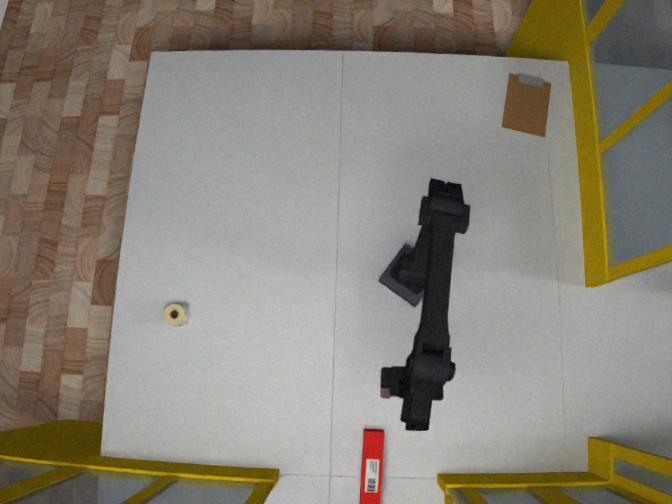

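Call:
move --arm2 '{"joints":{"joint1_rad":-0.6}}' --arm4 '{"joints":{"joint1_rad":0.6}}' --arm8 '{"joints":{"joint1_rad":-0.6}}' --arm6 '{"joints":{"joint1_rad":-0.3}}' --arm1 '{"target":[-1.774,0.025,0.92,0,0.7071,-0.7071,0],"speed":0.35}' --arm3 '{"target":[1.079,-0.363,0.92,0,0,1,0],"speed":0.35}' --arm7 '{"target":[-0.507,-0.025,0.92,0,0.7071,0.7071,0],"speed":0.35}' --cameras '["arm1_cam_wrist","arm3_cam_wrist","arm7_cam_wrist"]'

Scene clock: 293.10 s.
Joint torques (N m): arm1=[2.26 -21.42 12.21 -0.18 0.15 -0.08] | arm2=[0.62 -9.41 8.03 0.46 0.01 0.08] | arm3=[-1.67 -23.53 14.24 -0.35 -0.23 0.13] | arm4=[-1.08 -6.77 9.66 0.27 -0.09 0.11] | arm5=[-0.26 2.67 7.31 1.87 -0.17 0.04] | arm6=[0.03 -6.83 8.72 -0.09 0.04 -0.01] | arm7=[0.26 -16.32 14.9 -0.38 0.05 0.02] | arm8=[1.26 -6.71 9.2 -0.01 -0.08 0.04]
Heat: arm1: hottest joint3_rad 33 °C; arm2: hottest joint3_rad 38 °C; arm3: hottest joint1_rad 30 °C; arm4: hottest joint3_rad 45 °C; arm5: hottest joint3_rad 35 °C; arm6: hottest joint3_rad 35 °C; arm7: hottest joint3_rad 41 °C; arm8: hottest joint3_rad 35 °C.
move: arm1 off_target; arm2 done; arm3 off_target; arm4 done; arm6 done; arm7 off_target; arm8 done
Joint velocities: within noise
arm1.joint_positions: joint1_rad=+1.441 joint2_rad=+2.360 joint3_rad=+2.503 joint4_rad=-1.673 joint5_rad=-0.011 joint6_rad=-0.533 gripper_m=+0.09398
arm1.joint_status: not commanded
arm1.hand: x=-1.7712 y=+0.0141 z=+0.9182 quat_wxyz=(-0.016, +0.700, -0.714, -0.005) (m; scene frame)
arm1.hand_target: x=-1.7745 y=+0.0242 z=+0.9196 quat_wxyz=(-0.022, +0.707, -0.707, -0.005) (m; scene frame)
arm1.hand_status: off_target (0.011 m and 2.2 deg from the pose sent, 0.686 m and 63.2 deg at the start; a joint's target at an end of its range on 27 of 98 steps)
arm2.joint_positions: joint1_rad=-0.605 joint2_rad=+1.233 joint3_rad=+1.464 joint4_rad=-1.672 joint5_rad=+0.000 joint6_rad=-0.482 gripper_m=+0.09293
arm2.joint_status: all done
arm2.hand: x=-0.9630 y=-0.2759 z=+1.1518 quat_wxyz=(-0.050, +0.922, -0.381, -0.042) (m; scene frame)
arm2.hand_target: x=-0.9640 y=-0.2778 z=+1.1493 quat_wxyz=(-0.045, +0.921, -0.385, -0.037) (m; scene frame)
arm2.hand_status: not commanded
arm3.joint_positions: joint1_rad=-2.146 joint2_rad=+2.228 joint3_rad=+2.247 joint4_rad=-1.629 joint5_rad=+0.007 joint6_rad=+0.354 gripper_m=+0.09399
arm3.joint_status: not commanded
arm3.hand: x=+1.0648 y=-0.3592 z=+0.9075 quat_wxyz=(+0.014, +0.015, -1.000, +0.007) (m; scene frame)
arm3.hand_target: x=+1.0781 y=-0.3634 z=+0.9202 quat_wxyz=(-0.001, +0.000, -1.000, +0.000) (m; scene frame)
arm3.hand_status: off_target (0.019 m and 2.5 deg from the pose sent, 0.620 m and 70.6 deg at the start)
arm4.joint_positions: joint1_rad=+0.613 joint2_rad=+1.238 joint3_rad=+1.575 joint4_rad=-1.686 joint5_rad=+0.015 joint6_rad=-0.351 gripper_m=+0.09291
arm4.joint_status: all done
arm4.hand: x=+1.6974 y=-0.2308 z=+1.1466 quat_wxyz=(-0.087, +0.813, -0.573, -0.059) (m; scene frame)
arm4.hand_target: x=+1.7024 y=-0.2330 z=+1.1426 quat_wxyz=(-0.080, +0.808, -0.582, -0.053) (m; scene frame)
arm4.hand_status: not commanded
arm5: as last shown
arm6.joint_positions: joint1_rad=-0.307 joint2_rad=+1.299 joint3_rad=+1.465 joint4_rad=-1.698 joint5_rad=-0.001 joint6_rad=-0.486 gripper_m=+0.09288
arm6.joint_status: all done
arm6.hand: x=+1.0739 y=+0.3314 z=+1.1480 quat_wxyz=(-0.015, -0.218, -0.976, +0.012) (m; scene frame)
arm6.hand_target: x=+1.0750 y=+0.3343 z=+1.1492 quat_wxyz=(-0.012, -0.218, -0.976, +0.010) (m; scene frame)
arm6.hand_status: not commanded
arm7.joint_positions: joint1_rad=-1.067 joint2_rad=+2.068 joint3_rad=+1.863 joint4_rad=-1.400 joint5_rad=-0.004 joint6_rad=-0.120 gripper_m=+0.09397
arm7.joint_status: not commanded
arm7.hand: x=-0.5082 y=-0.0075 z=+0.9049 quat_wxyz=(+0.010, -0.712, -0.702, -0.015) (m; scene frame)
arm7.hand_target: x=-0.5069 y=-0.0239 z=+0.9202 quat_wxyz=(+0.000, -0.707, -0.707, +0.001) (m; scene frame)
arm7.hand_status: off_target (0.023 m and 2.3 deg from the pose sent, 0.627 m and 57.2 deg at the start)
arm8.joint_positions: joint1_rad=-0.594 joint2_rad=+1.187 joint3_rad=+1.527 joint4_rad=-1.673 joint5_rad=+0.001 joint6_rad=-0.170 gripper_m=+0.09293
arm8.joint_status: all done
arm8.hand: x=-1.9979 y=+0.5253 z=+1.1532 quat_wxyz=(-0.012, -0.957, -0.265, +0.118) (m; scene frame)
arm8.hand_target: x=-1.9981 y=+0.5277 z=+1.1491 quat_wxyz=(-0.011, -0.960, -0.259, +0.110) (m; scene frame)
arm8.hand_status: not commanded
pictures: arm1_cam_wrist, arm3_cam_wrist, arm7_cam_wrist
camera_calibration:
arm1_cam_wrist: T_world_to_cam=[[0.999312, -0.0360097, 0.00892351, 1.76335], [-0.0349842, -0.834632, 0.549696, -0.550166], [-0.0123466, -0.54963, -0.835317, 0.879507], [0, 0, 0, 1]] pos_world=[-1.77053, 0.0877151, 1.02136]
arm3_cam_wrist: T_world_to_cam=[[0.0261948, -0.999365, 0.0241354, -0.409882], [-0.797097, -0.00631039, 0.603818, 0.304355], [-0.603283, -0.0350552, -0.796757, 1.47679], [0, 0, 0, 1]] pos_world=[1.14426, -0.355932, 1.00276]
arm7_cam_wrist: T_world_to_cam=[[-0.999984, -0.000718081, 0.00556962, -0.516435], [0.00276563, 0.800207, 0.599717, -0.528966], [-0.0048875, 0.599723, -0.800192, 0.84736], [0, 0, 0, 1]] pos_world=[-0.510823, -0.0852699, 0.998158]

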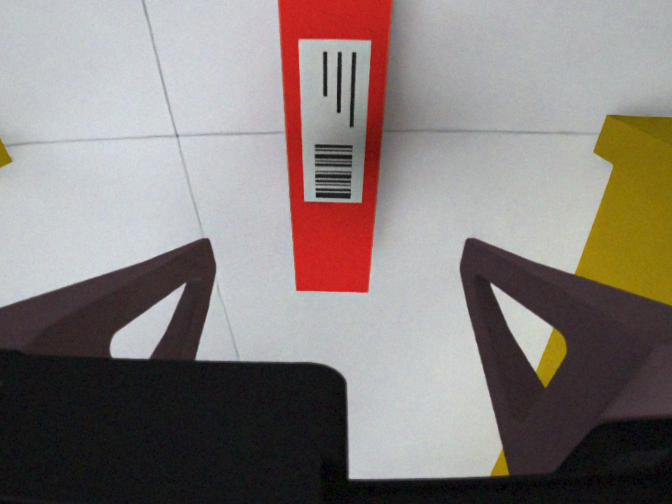

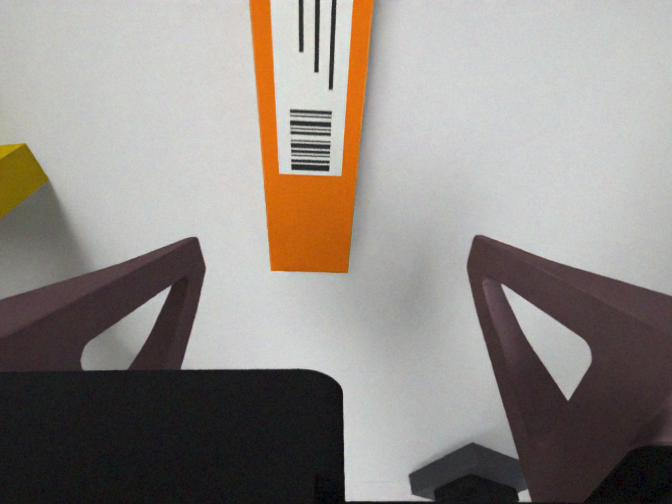

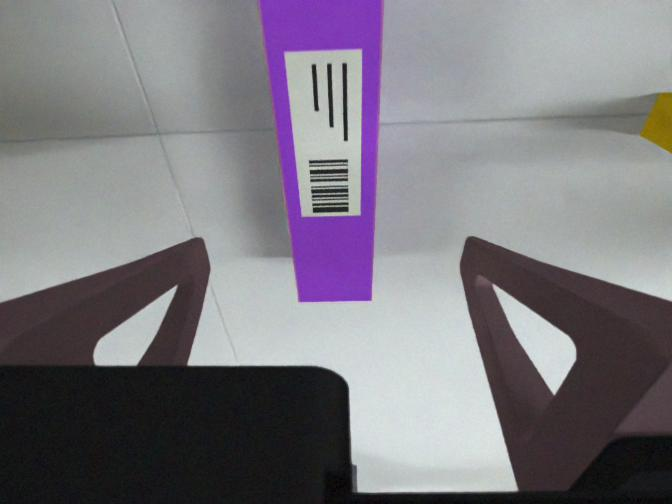

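Call:
move --arm1 '{"target":[-1.778,0.023,0.757,0,0.7071,-0.7071,0],"speed":0.2}' --arm3 '{"target":[1.088,-0.346,0.76,0,0,1,0],"speed":0.2}' --arm7 '{"target":[-0.506,-0.022,0.76,0,0.7071,0.7071,0],"speed":0.2}' --cameras '["arm3_cam_wrist"]'

Call:
move --arm1 '{"joints":{"gripper_m":0.04}}' --arm3 '{"joints":{"gripper_m":0.04}}' --arm7 '{"joints":{"gripper_m":0.04}}' --cameras '["arm1_cam_wrist","arm3_cam_wrist","arm7_cam_wrist"]'

Scene clock: 309.00 s.
Joint torques (N m): arm1=[2.32 -22.53 8.69 0.66 0.12 -0.03] | arm2=[0.62 -9.41 8.03 0.46 0.01 0.08] | arm3=[-0.15 -24.76 9.48 0.58 -0.23 0.14] | arm4=[-1.08 -6.83 9.66 0.27 -0.09 0.11] | arm5=[-0.67 2.67 7.53 1.77 -0.18 0.01] | arm6=[-0.03 -6.77 8.72 -0.1 0.04 -0.02] | arm7=[0.21 -17.26 8.55 0.58 0.06 0.04] | arm8=[1.2 -6.65 9.16 0.02 -0.1 0.01]
Heat: arm1: hottest joint3_rad 35 °C; arm2: hottest joint3_rad 38 °C; arm3: hottest joint3_rad 33 °C; arm4: hottest joint3_rad 44 °C; arm5: hottest joint3_rad 35 °C; arm6: hottest joint3_rad 35 °C; arm7: hottest joint3_rad 42 °C; arm8: hottest joint3_rad 34 °C.
move: arm1 off_target; arm3 done; arm7 done
Joint velocities: within noise
arm1.joint_positions: joint1_rad=+1.445 joint2_rad=+2.428 joint3_rad=+2.231 joint4_rad=-1.367 joint5_rad=-0.011 joint6_rad=-0.533 gripper_m=+0.09398
arm1.joint_status: not commanded
arm1.hand: x=-1.7719 y=+0.0164 z=+0.7674 quat_wxyz=(+0.000, +0.701, -0.713, -0.001) (m; scene frame)
arm1.hand_target: x=-1.7781 y=+0.0227 z=+0.7570 quat_wxyz=(+0.000, +0.707, -0.707, +0.000) (m; scene frame)
arm1.hand_status: off_target (0.014 m and 0.9 deg from the pose sent, 0.162 m and 2.2 deg at the start)
arm2, arm4, arm5, arm6, arm8: as last shown
arm3.joint_positions: joint1_rad=-2.146 joint2_rad=+2.359 joint3_rad=+2.080 joint4_rad=-1.325 joint5_rad=+0.007 joint6_rad=+0.372 gripper_m=+0.09399
arm3.joint_status: not commanded
arm3.hand: x=+1.0824 y=-0.3514 z=+0.7552 quat_wxyz=(+0.011, +0.007, -1.000, +0.006) (m; scene frame)
arm3.hand_target: x=+1.0879 y=-0.3460 z=+0.7601 quat_wxyz=(+0.000, +0.000, -1.000, +0.000) (m; scene frame)
arm3.hand_status: done (0.009 m and 1.7 deg from the pose sent, 0.150 m and 2.5 deg at the start)
arm7.joint_positions: joint1_rad=-1.067 joint2_rad=+2.216 joint3_rad=+1.729 joint4_rad=-1.084 joint5_rad=-0.004 joint6_rad=-0.120 gripper_m=+0.09397
arm7.joint_status: not commanded
arm7.hand: x=-0.5101 y=-0.0205 z=+0.7653 quat_wxyz=(+0.000, -0.712, -0.702, -0.002) (m; scene frame)
arm7.hand_target: x=-0.5061 y=-0.0220 z=+0.7600 quat_wxyz=(+0.000, -0.707, -0.707, +0.000) (m; scene frame)
arm7.hand_status: done (0.007 m and 0.9 deg from the pose sent, 0.146 m and 2.3 deg at the start)
pictures: arm3_cam_wrist
camera_calibration:
arm3_cam_wrist: T_world_to_cam=[[0.00885166, -0.999711, 0.0223507, -0.37894], [-0.800082, 0.006327, 0.599857, 0.421078], [-0.599825, -0.0231921, -0.799795, 1.36907], [0, 0, 0, 1]] pos_world=[1.16145, -0.349743, 0.850859]

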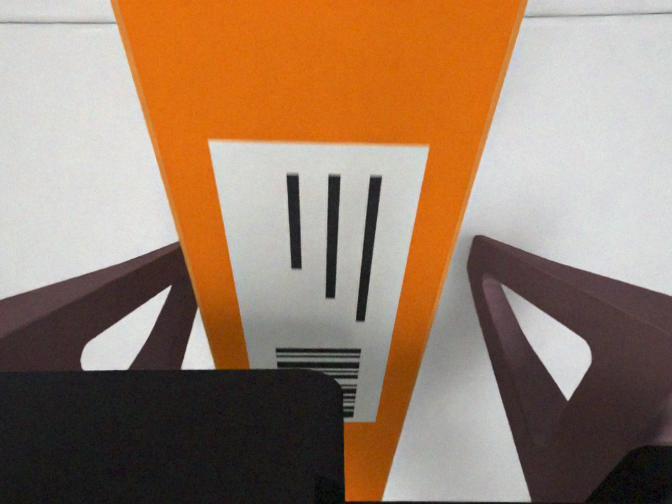

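Scene clock: 309.60 s.
Joint torques (N m): arm1=[1.96 -22.01 8.65 0.73 0.12 -0.03] | arm2=[0.62 -9.41 8.03 0.46 0.02 0.08] | arm3=[-0.21 -25.58 9.76 0.54 -0.18 0.13] | arm4=[-1.14 -6.83 9.66 0.27 -0.09 0.11] | arm5=[-0.62 2.96 7.47 1.88 -0.15 0.06] | arm6=[0.03 -6.89 8.72 -0.09 0.04 -0.02] | arm7=[0.21 -17.26 8.68 0.54 0.05 0.04] | arm8=[1.32 -6.65 9.11 -0.02 -0.11 0.03]
Heat: arm1: hottest joint3_rad 35 °C; arm2: hottest joint3_rad 38 °C; arm3: hottest joint3_rad 33 °C; arm4: hottest joint3_rad 44 °C; arm5: hottest joint3_rad 35 °C; arm6: hottest joint3_rad 35 °C; arm7: hottest joint3_rad 42 °C; arm8: hottest joint3_rad 34 °C.
move: arm1 off_target; arm3 off_target; arm7 off_target
Joint velocities: within noise
arm1.joint_positions: joint1_rad=+1.445 joint2_rad=+2.428 joint3_rad=+2.231 joint4_rad=-1.367 joint5_rad=-0.010 joint6_rad=-0.533 gripper_m=+0.05942
arm1.joint_status: gripper_m off_target (ended at +0.05944, target +0.04000)
arm1.hand: x=-1.7718 y=+0.0164 z=+0.7674 quat_wxyz=(+0.000, +0.701, -0.713, -0.001) (m; scene frame)
arm1.hand_target: x=-1.7781 y=+0.0226 z=+0.7570 quat_wxyz=(+0.000, +0.707, -0.707, +0.000) (m; scene frame)
arm1.hand_status: not commanded
arm2, arm4, arm5, arm6, arm8: as last shown
arm3.joint_positions: joint1_rad=-2.146 joint2_rad=+2.359 joint3_rad=+2.080 joint4_rad=-1.325 joint5_rad=+0.005 joint6_rad=+0.372 gripper_m=+0.05890
arm3.joint_status: gripper_m off_target (ended at +0.05893, target +0.04000)
arm3.hand: x=+1.0823 y=-0.3512 z=+0.7552 quat_wxyz=(+0.011, +0.006, -1.000, +0.006) (m; scene frame)
arm3.hand_target: x=+1.0879 y=-0.3460 z=+0.7601 quat_wxyz=(+0.000, +0.000, -1.000, +0.000) (m; scene frame)
arm3.hand_status: not commanded
arm7.joint_positions: joint1_rad=-1.067 joint2_rad=+2.216 joint3_rad=+1.729 joint4_rad=-1.084 joint5_rad=-0.004 joint6_rad=-0.121 gripper_m=+0.06075
arm7.joint_status: gripper_m off_target (ended at +0.06078, target +0.04000)
arm7.hand: x=-0.5101 y=-0.0205 z=+0.7653 quat_wxyz=(+0.000, -0.712, -0.702, -0.002) (m; scene frame)
arm7.hand_target: x=-0.5060 y=-0.0220 z=+0.7600 quat_wxyz=(+0.000, -0.707, -0.707, +0.000) (m; scene frame)
arm7.hand_status: not commanded
pictures: arm1_cam_wrist, arm3_cam_wrist, arm7_cam_wrist
camera_calibration:
arm1_cam_wrist: T_world_to_cam=[[0.999479, -0.0316629, -0.00623407, 1.77731], [-0.0223763, -0.819175, 0.573107, -0.461286], [-0.023253, -0.572669, -0.819457, 0.723638], [0, 0, 0, 1]] pos_world=[-1.76988, 0.092805, 0.868436]
arm3_cam_wrist: T_world_to_cam=[[0.0080605, -0.999748, 0.020948, -0.37674], [-0.799775, 0.00612934, 0.600268, 0.420222], [-0.600245, -0.0215921, -0.799524, 1.36983], [0, 0, 0, 1]] pos_world=[1.16135, -0.349643, 0.850858]
arm7_cam_wrist: T_world_to_cam=[[-0.999948, -0.00086011, 0.0101585, -0.521034], [0.00511045, 0.819913, 0.572465, -0.412336], [-0.00882148, 0.572488, -0.819866, 0.755932], [0, 0, 0, 1]] pos_world=[-0.512232, -0.0951297, 0.861104]

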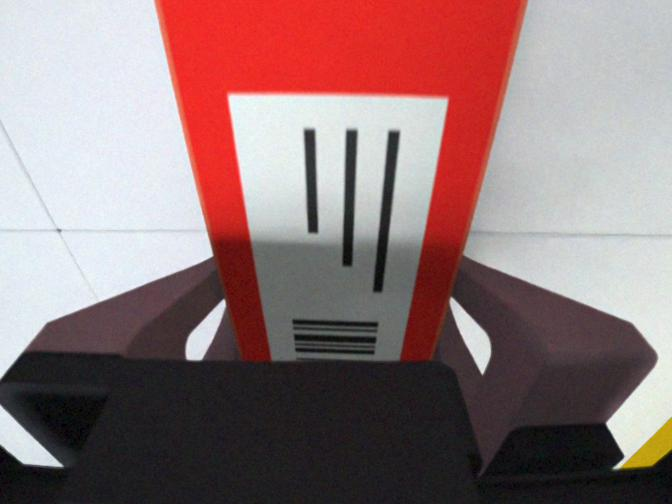

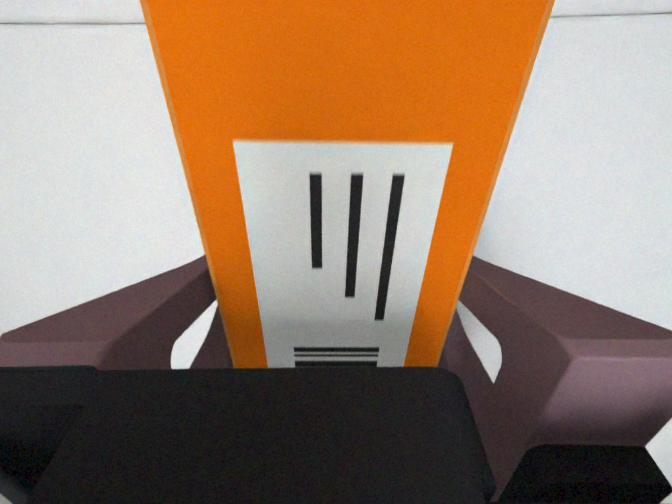

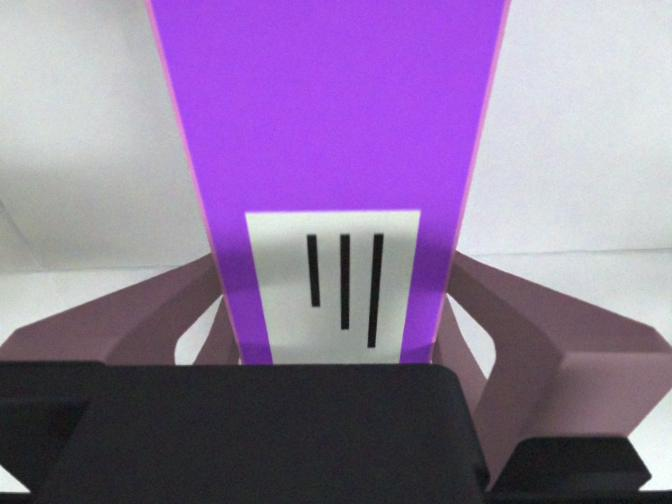

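Call:
move --arm1 '{"target":[-1.963,-0.30,1.05,0,0.7071,-0.7071,0],"speed":0.3}' --arm3 '{"target":[0.77,-0.48,1.05,0,0,1,0],"speed":0.3}' --arm7 '{"target":[-0.468,0.258,1.05,0,0.7071,0.7071,0],"speed":0.3}' --cameras '["arm3_cam_wrist"]'

Call:
move --arm1 '{"joints":{"joint1_rad":-1.545,"joint6_rad":0.25}}' --arm3 '{"joints":{"joint1_rad":-1.382,"joint6_rad":-0.42}}' --arm7 '{"joints":{"joint1_rad":2.145,"joint6_rad":0.13}}' --cameras '["cam_arm1","cam_arm7"]'

Scene clock: 344.17 s.
Joint torques (N m): arm1=[0.26 -7.24 8.03 -0.09 0.08 -0.06] | arm2=[0.62 -9.41 8.03 0.47 0.02 0.08] | arm3=[-0.91 -11.28 10.04 -0.24 -0.14 0.06] | arm4=[-1.08 -6.77 9.66 0.28 -0.08 0.11] | arm5=[-0.5 3.25 7.45 1.83 -0.2 0.04] | arm6=[-0.03 -6.83 8.73 -0.09 0.04 -0.01] | arm7=[0.5 -8.12 9.36 -0.23 0.06 0.1] | arm8=[1.2 -6.59 9.14 -0.08 -0.11 0.03]
Heat: arm1: hottest joint3_rad 36 °C; arm2: hottest joint3_rad 37 °C; arm3: hottest joint2_rad 34 °C; arm4: hottest joint3_rad 43 °C; arm5: hottest joint3_rad 35 °C; arm6: hottest joint3_rad 35 °C; arm7: hottest joint3_rad 40 °C; arm8: hottest joint3_rad 33 °C.
move: arm1 done; arm3 done; arm7 done
Joint velocities: within noise
arm1.joint_positions: joint1_rad=+1.446 joint2_rad=+1.260 joint3_rad=+1.330 joint4_rad=-1.605 joint5_rad=-0.010 joint6_rad=-0.552 gripper_m=+0.05942
arm1.joint_status: not commanded
arm1.hand: x=-1.9652 y=-0.2950 z=+1.0565 quat_wxyz=(-0.014, +0.708, -0.706, -0.004) (m; scene frame)
arm1.hand_target: x=-1.9631 y=-0.3000 z=+1.0500 quat_wxyz=(+0.000, +0.707, -0.707, +0.000) (m; scene frame)
arm1.hand_status: done (0.008 m and 1.7 deg from the pose sent, 0.465 m and 0.9 deg at the start)
arm2, arm4, arm5, arm6, arm8: as last shown
arm3.joint_positions: joint1_rad=-2.146 joint2_rad=+1.293 joint3_rad=+1.357 joint4_rad=-1.641 joint5_rad=+0.005 joint6_rad=+0.372 gripper_m=+0.05890
arm3.joint_status: not commanded
arm3.hand: x=+0.7707 y=-0.4784 z=+1.0461 quat_wxyz=(-0.001, +0.006, -1.000, +0.001) (m; scene frame)
arm3.hand_target: x=+0.7700 y=-0.4800 z=+1.0500 quat_wxyz=(+0.000, +0.000, -1.000, +0.000) (m; scene frame)
arm3.hand_status: done (0.004 m and 0.7 deg from the pose sent, 0.448 m and 1.6 deg at the start)
arm7.joint_positions: joint1_rad=-1.064 joint2_rad=+1.276 joint3_rad=+1.245 joint4_rad=-1.518 joint5_rad=-0.004 joint6_rad=-0.121 gripper_m=+0.06075
arm7.joint_status: not commanded
arm7.hand: x=-0.4715 y=+0.2535 z=+1.0531 quat_wxyz=(-0.007, -0.711, -0.703, +0.007) (m; scene frame)
arm7.hand_target: x=-0.4681 y=+0.2579 z=+1.0501 quat_wxyz=(+0.000, -0.707, -0.707, +0.000) (m; scene frame)
arm7.hand_status: done (0.007 m and 1.3 deg from the pose sent, 0.400 m and 0.9 deg at the start)
pictures: arm3_cam_wrist
camera_calibration:
arm3_cam_wrist: T_world_to_cam=[[0.00758583, -0.999912, 0.0108968, -0.496689], [-0.81409, 0.000152676, 0.580739, 0.0258086], [-0.580689, -0.0132764, -0.814017, 1.41674], [0, 0, 0, 1]] pos_world=[0.847462, -0.47784, 1.14367]

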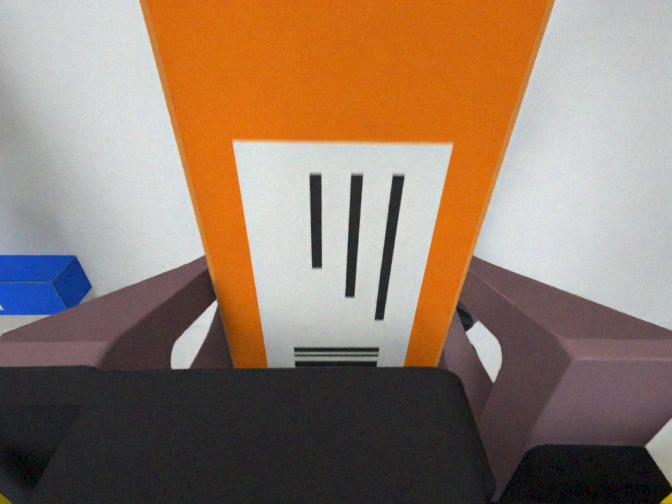

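Scene clock: 346.67 s.
Joint torques (N m): arm1=[0.56 -8.53 8.05 -0.03 0.11 0.09] | arm2=[0.62 -9.41 8.03 0.46 0.01 0.08] | arm3=[0.44 -10.75 9.89 -0.24 -0.16 -0.22] | arm4=[-1.14 -6.77 9.66 0.28 -0.09 0.11] | arm5=[-0.32 2.73 7.45 1.78 -0.21 0.06] | arm6=[0.03 -6.77 8.7 -0.09 0.04 -0.01] | arm7=[0.09 -9.05 9.35 -0.27 0 0.19] | arm8=[1.38 -6.77 9.17 -0.08 -0.1 0.01]
Heat: arm1: hottest joint3_rad 36 °C; arm2: hottest joint3_rad 37 °C; arm3: hottest joint2_rad 34 °C; arm4: hottest joint3_rad 43 °C; arm5: hottest joint3_rad 35 °C; arm6: hottest joint3_rad 35 °C; arm7: hottest joint3_rad 40 °C; arm8: hottest joint3_rad 33 °C.
move: arm1 done; arm3 done; arm7 done
Joint velocities: within noise
arm1.joint_positions: joint1_rad=-1.535 joint2_rad=+1.277 joint3_rad=+1.330 joint4_rad=-1.605 joint5_rad=-0.009 joint6_rad=+0.243 gripper_m=+0.05935
arm1.joint_status: all done
arm1.hand: x=-2.2887 y=-0.9397 z=+1.0563 quat_wxyz=(-0.015, -0.892, -0.453, +0.005) (m; scene frame)
arm1.hand_target: x=-2.2899 y=-0.9330 z=+1.0555 quat_wxyz=(-0.011, -0.895, -0.445, +0.001) (m; scene frame)
arm1.hand_status: not commanded
arm2, arm4, arm6, arm8: as last shown
arm3.joint_positions: joint1_rad=-1.394 joint2_rad=+1.293 joint3_rad=+1.357 joint4_rad=-1.641 joint5_rad=+0.004 joint6_rad=-0.404 gripper_m=+0.05899
arm3.joint_status: all done
arm3.hand: x=+0.5872 y=-0.2845 z=+1.0462 quat_wxyz=(-0.002, +0.697, -0.718, +0.003) (m; scene frame)
arm3.hand_target: x=+0.5827 y=-0.2837 z=+1.0501 quat_wxyz=(-0.001, +0.706, -0.708, +0.003) (m; scene frame)
arm3.hand_status: not commanded
arm5.joint_positions: joint1_rad=+0.579 joint2_rad=+0.625 joint3_rad=+1.427 joint4_rad=-1.371 joint5_rad=+0.001 joint6_rad=-0.010 gripper_m=+0.09397
arm5.joint_status: not commanded
arm5.hand: x=+1.9465 y=+0.5704 z=+1.3380 quat_wxyz=(+0.071, +0.867, +0.144, -0.472) (m; scene frame)
arm5.hand_target: x=+1.9493 y=+0.5693 z=+1.3505 quat_wxyz=(+0.077, +0.860, +0.142, -0.484) (m; scene frame)
arm5.hand_status: not commanded
arm7.joint_positions: joint1_rad=+2.139 joint2_rad=+1.289 joint3_rad=+1.245 joint4_rad=-1.518 joint5_rad=-0.002 joint6_rad=+0.122 gripper_m=+0.06067
arm7.joint_status: all done
arm7.hand: x=-0.3974 y=+0.9786 z=+1.0505 quat_wxyz=(-0.003, +0.636, -0.772, -0.005) (m; scene frame)
arm7.hand_target: x=-0.3998 y=+0.9723 z=+1.0520 quat_wxyz=(-0.001, +0.635, -0.773, -0.002) (m; scene frame)
arm7.hand_status: not commanded
pictures: cam_arm1, cam_arm7

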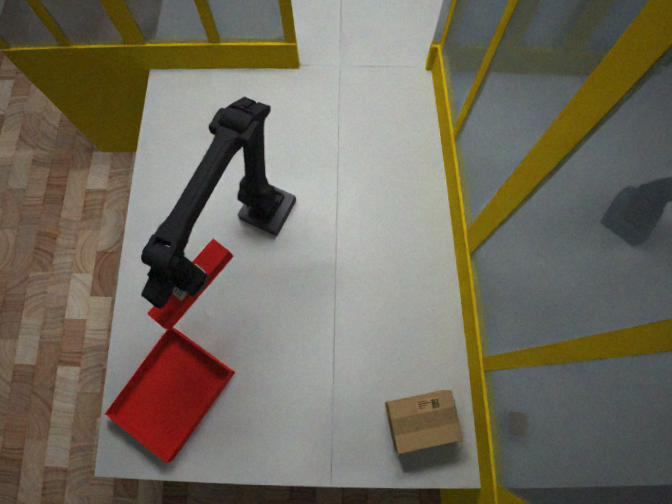

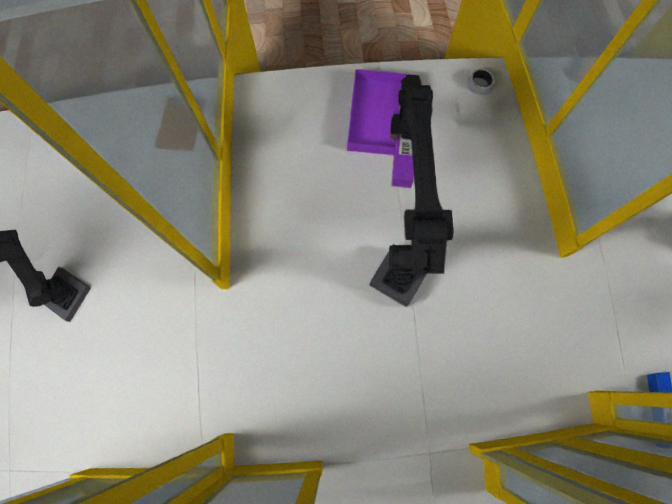

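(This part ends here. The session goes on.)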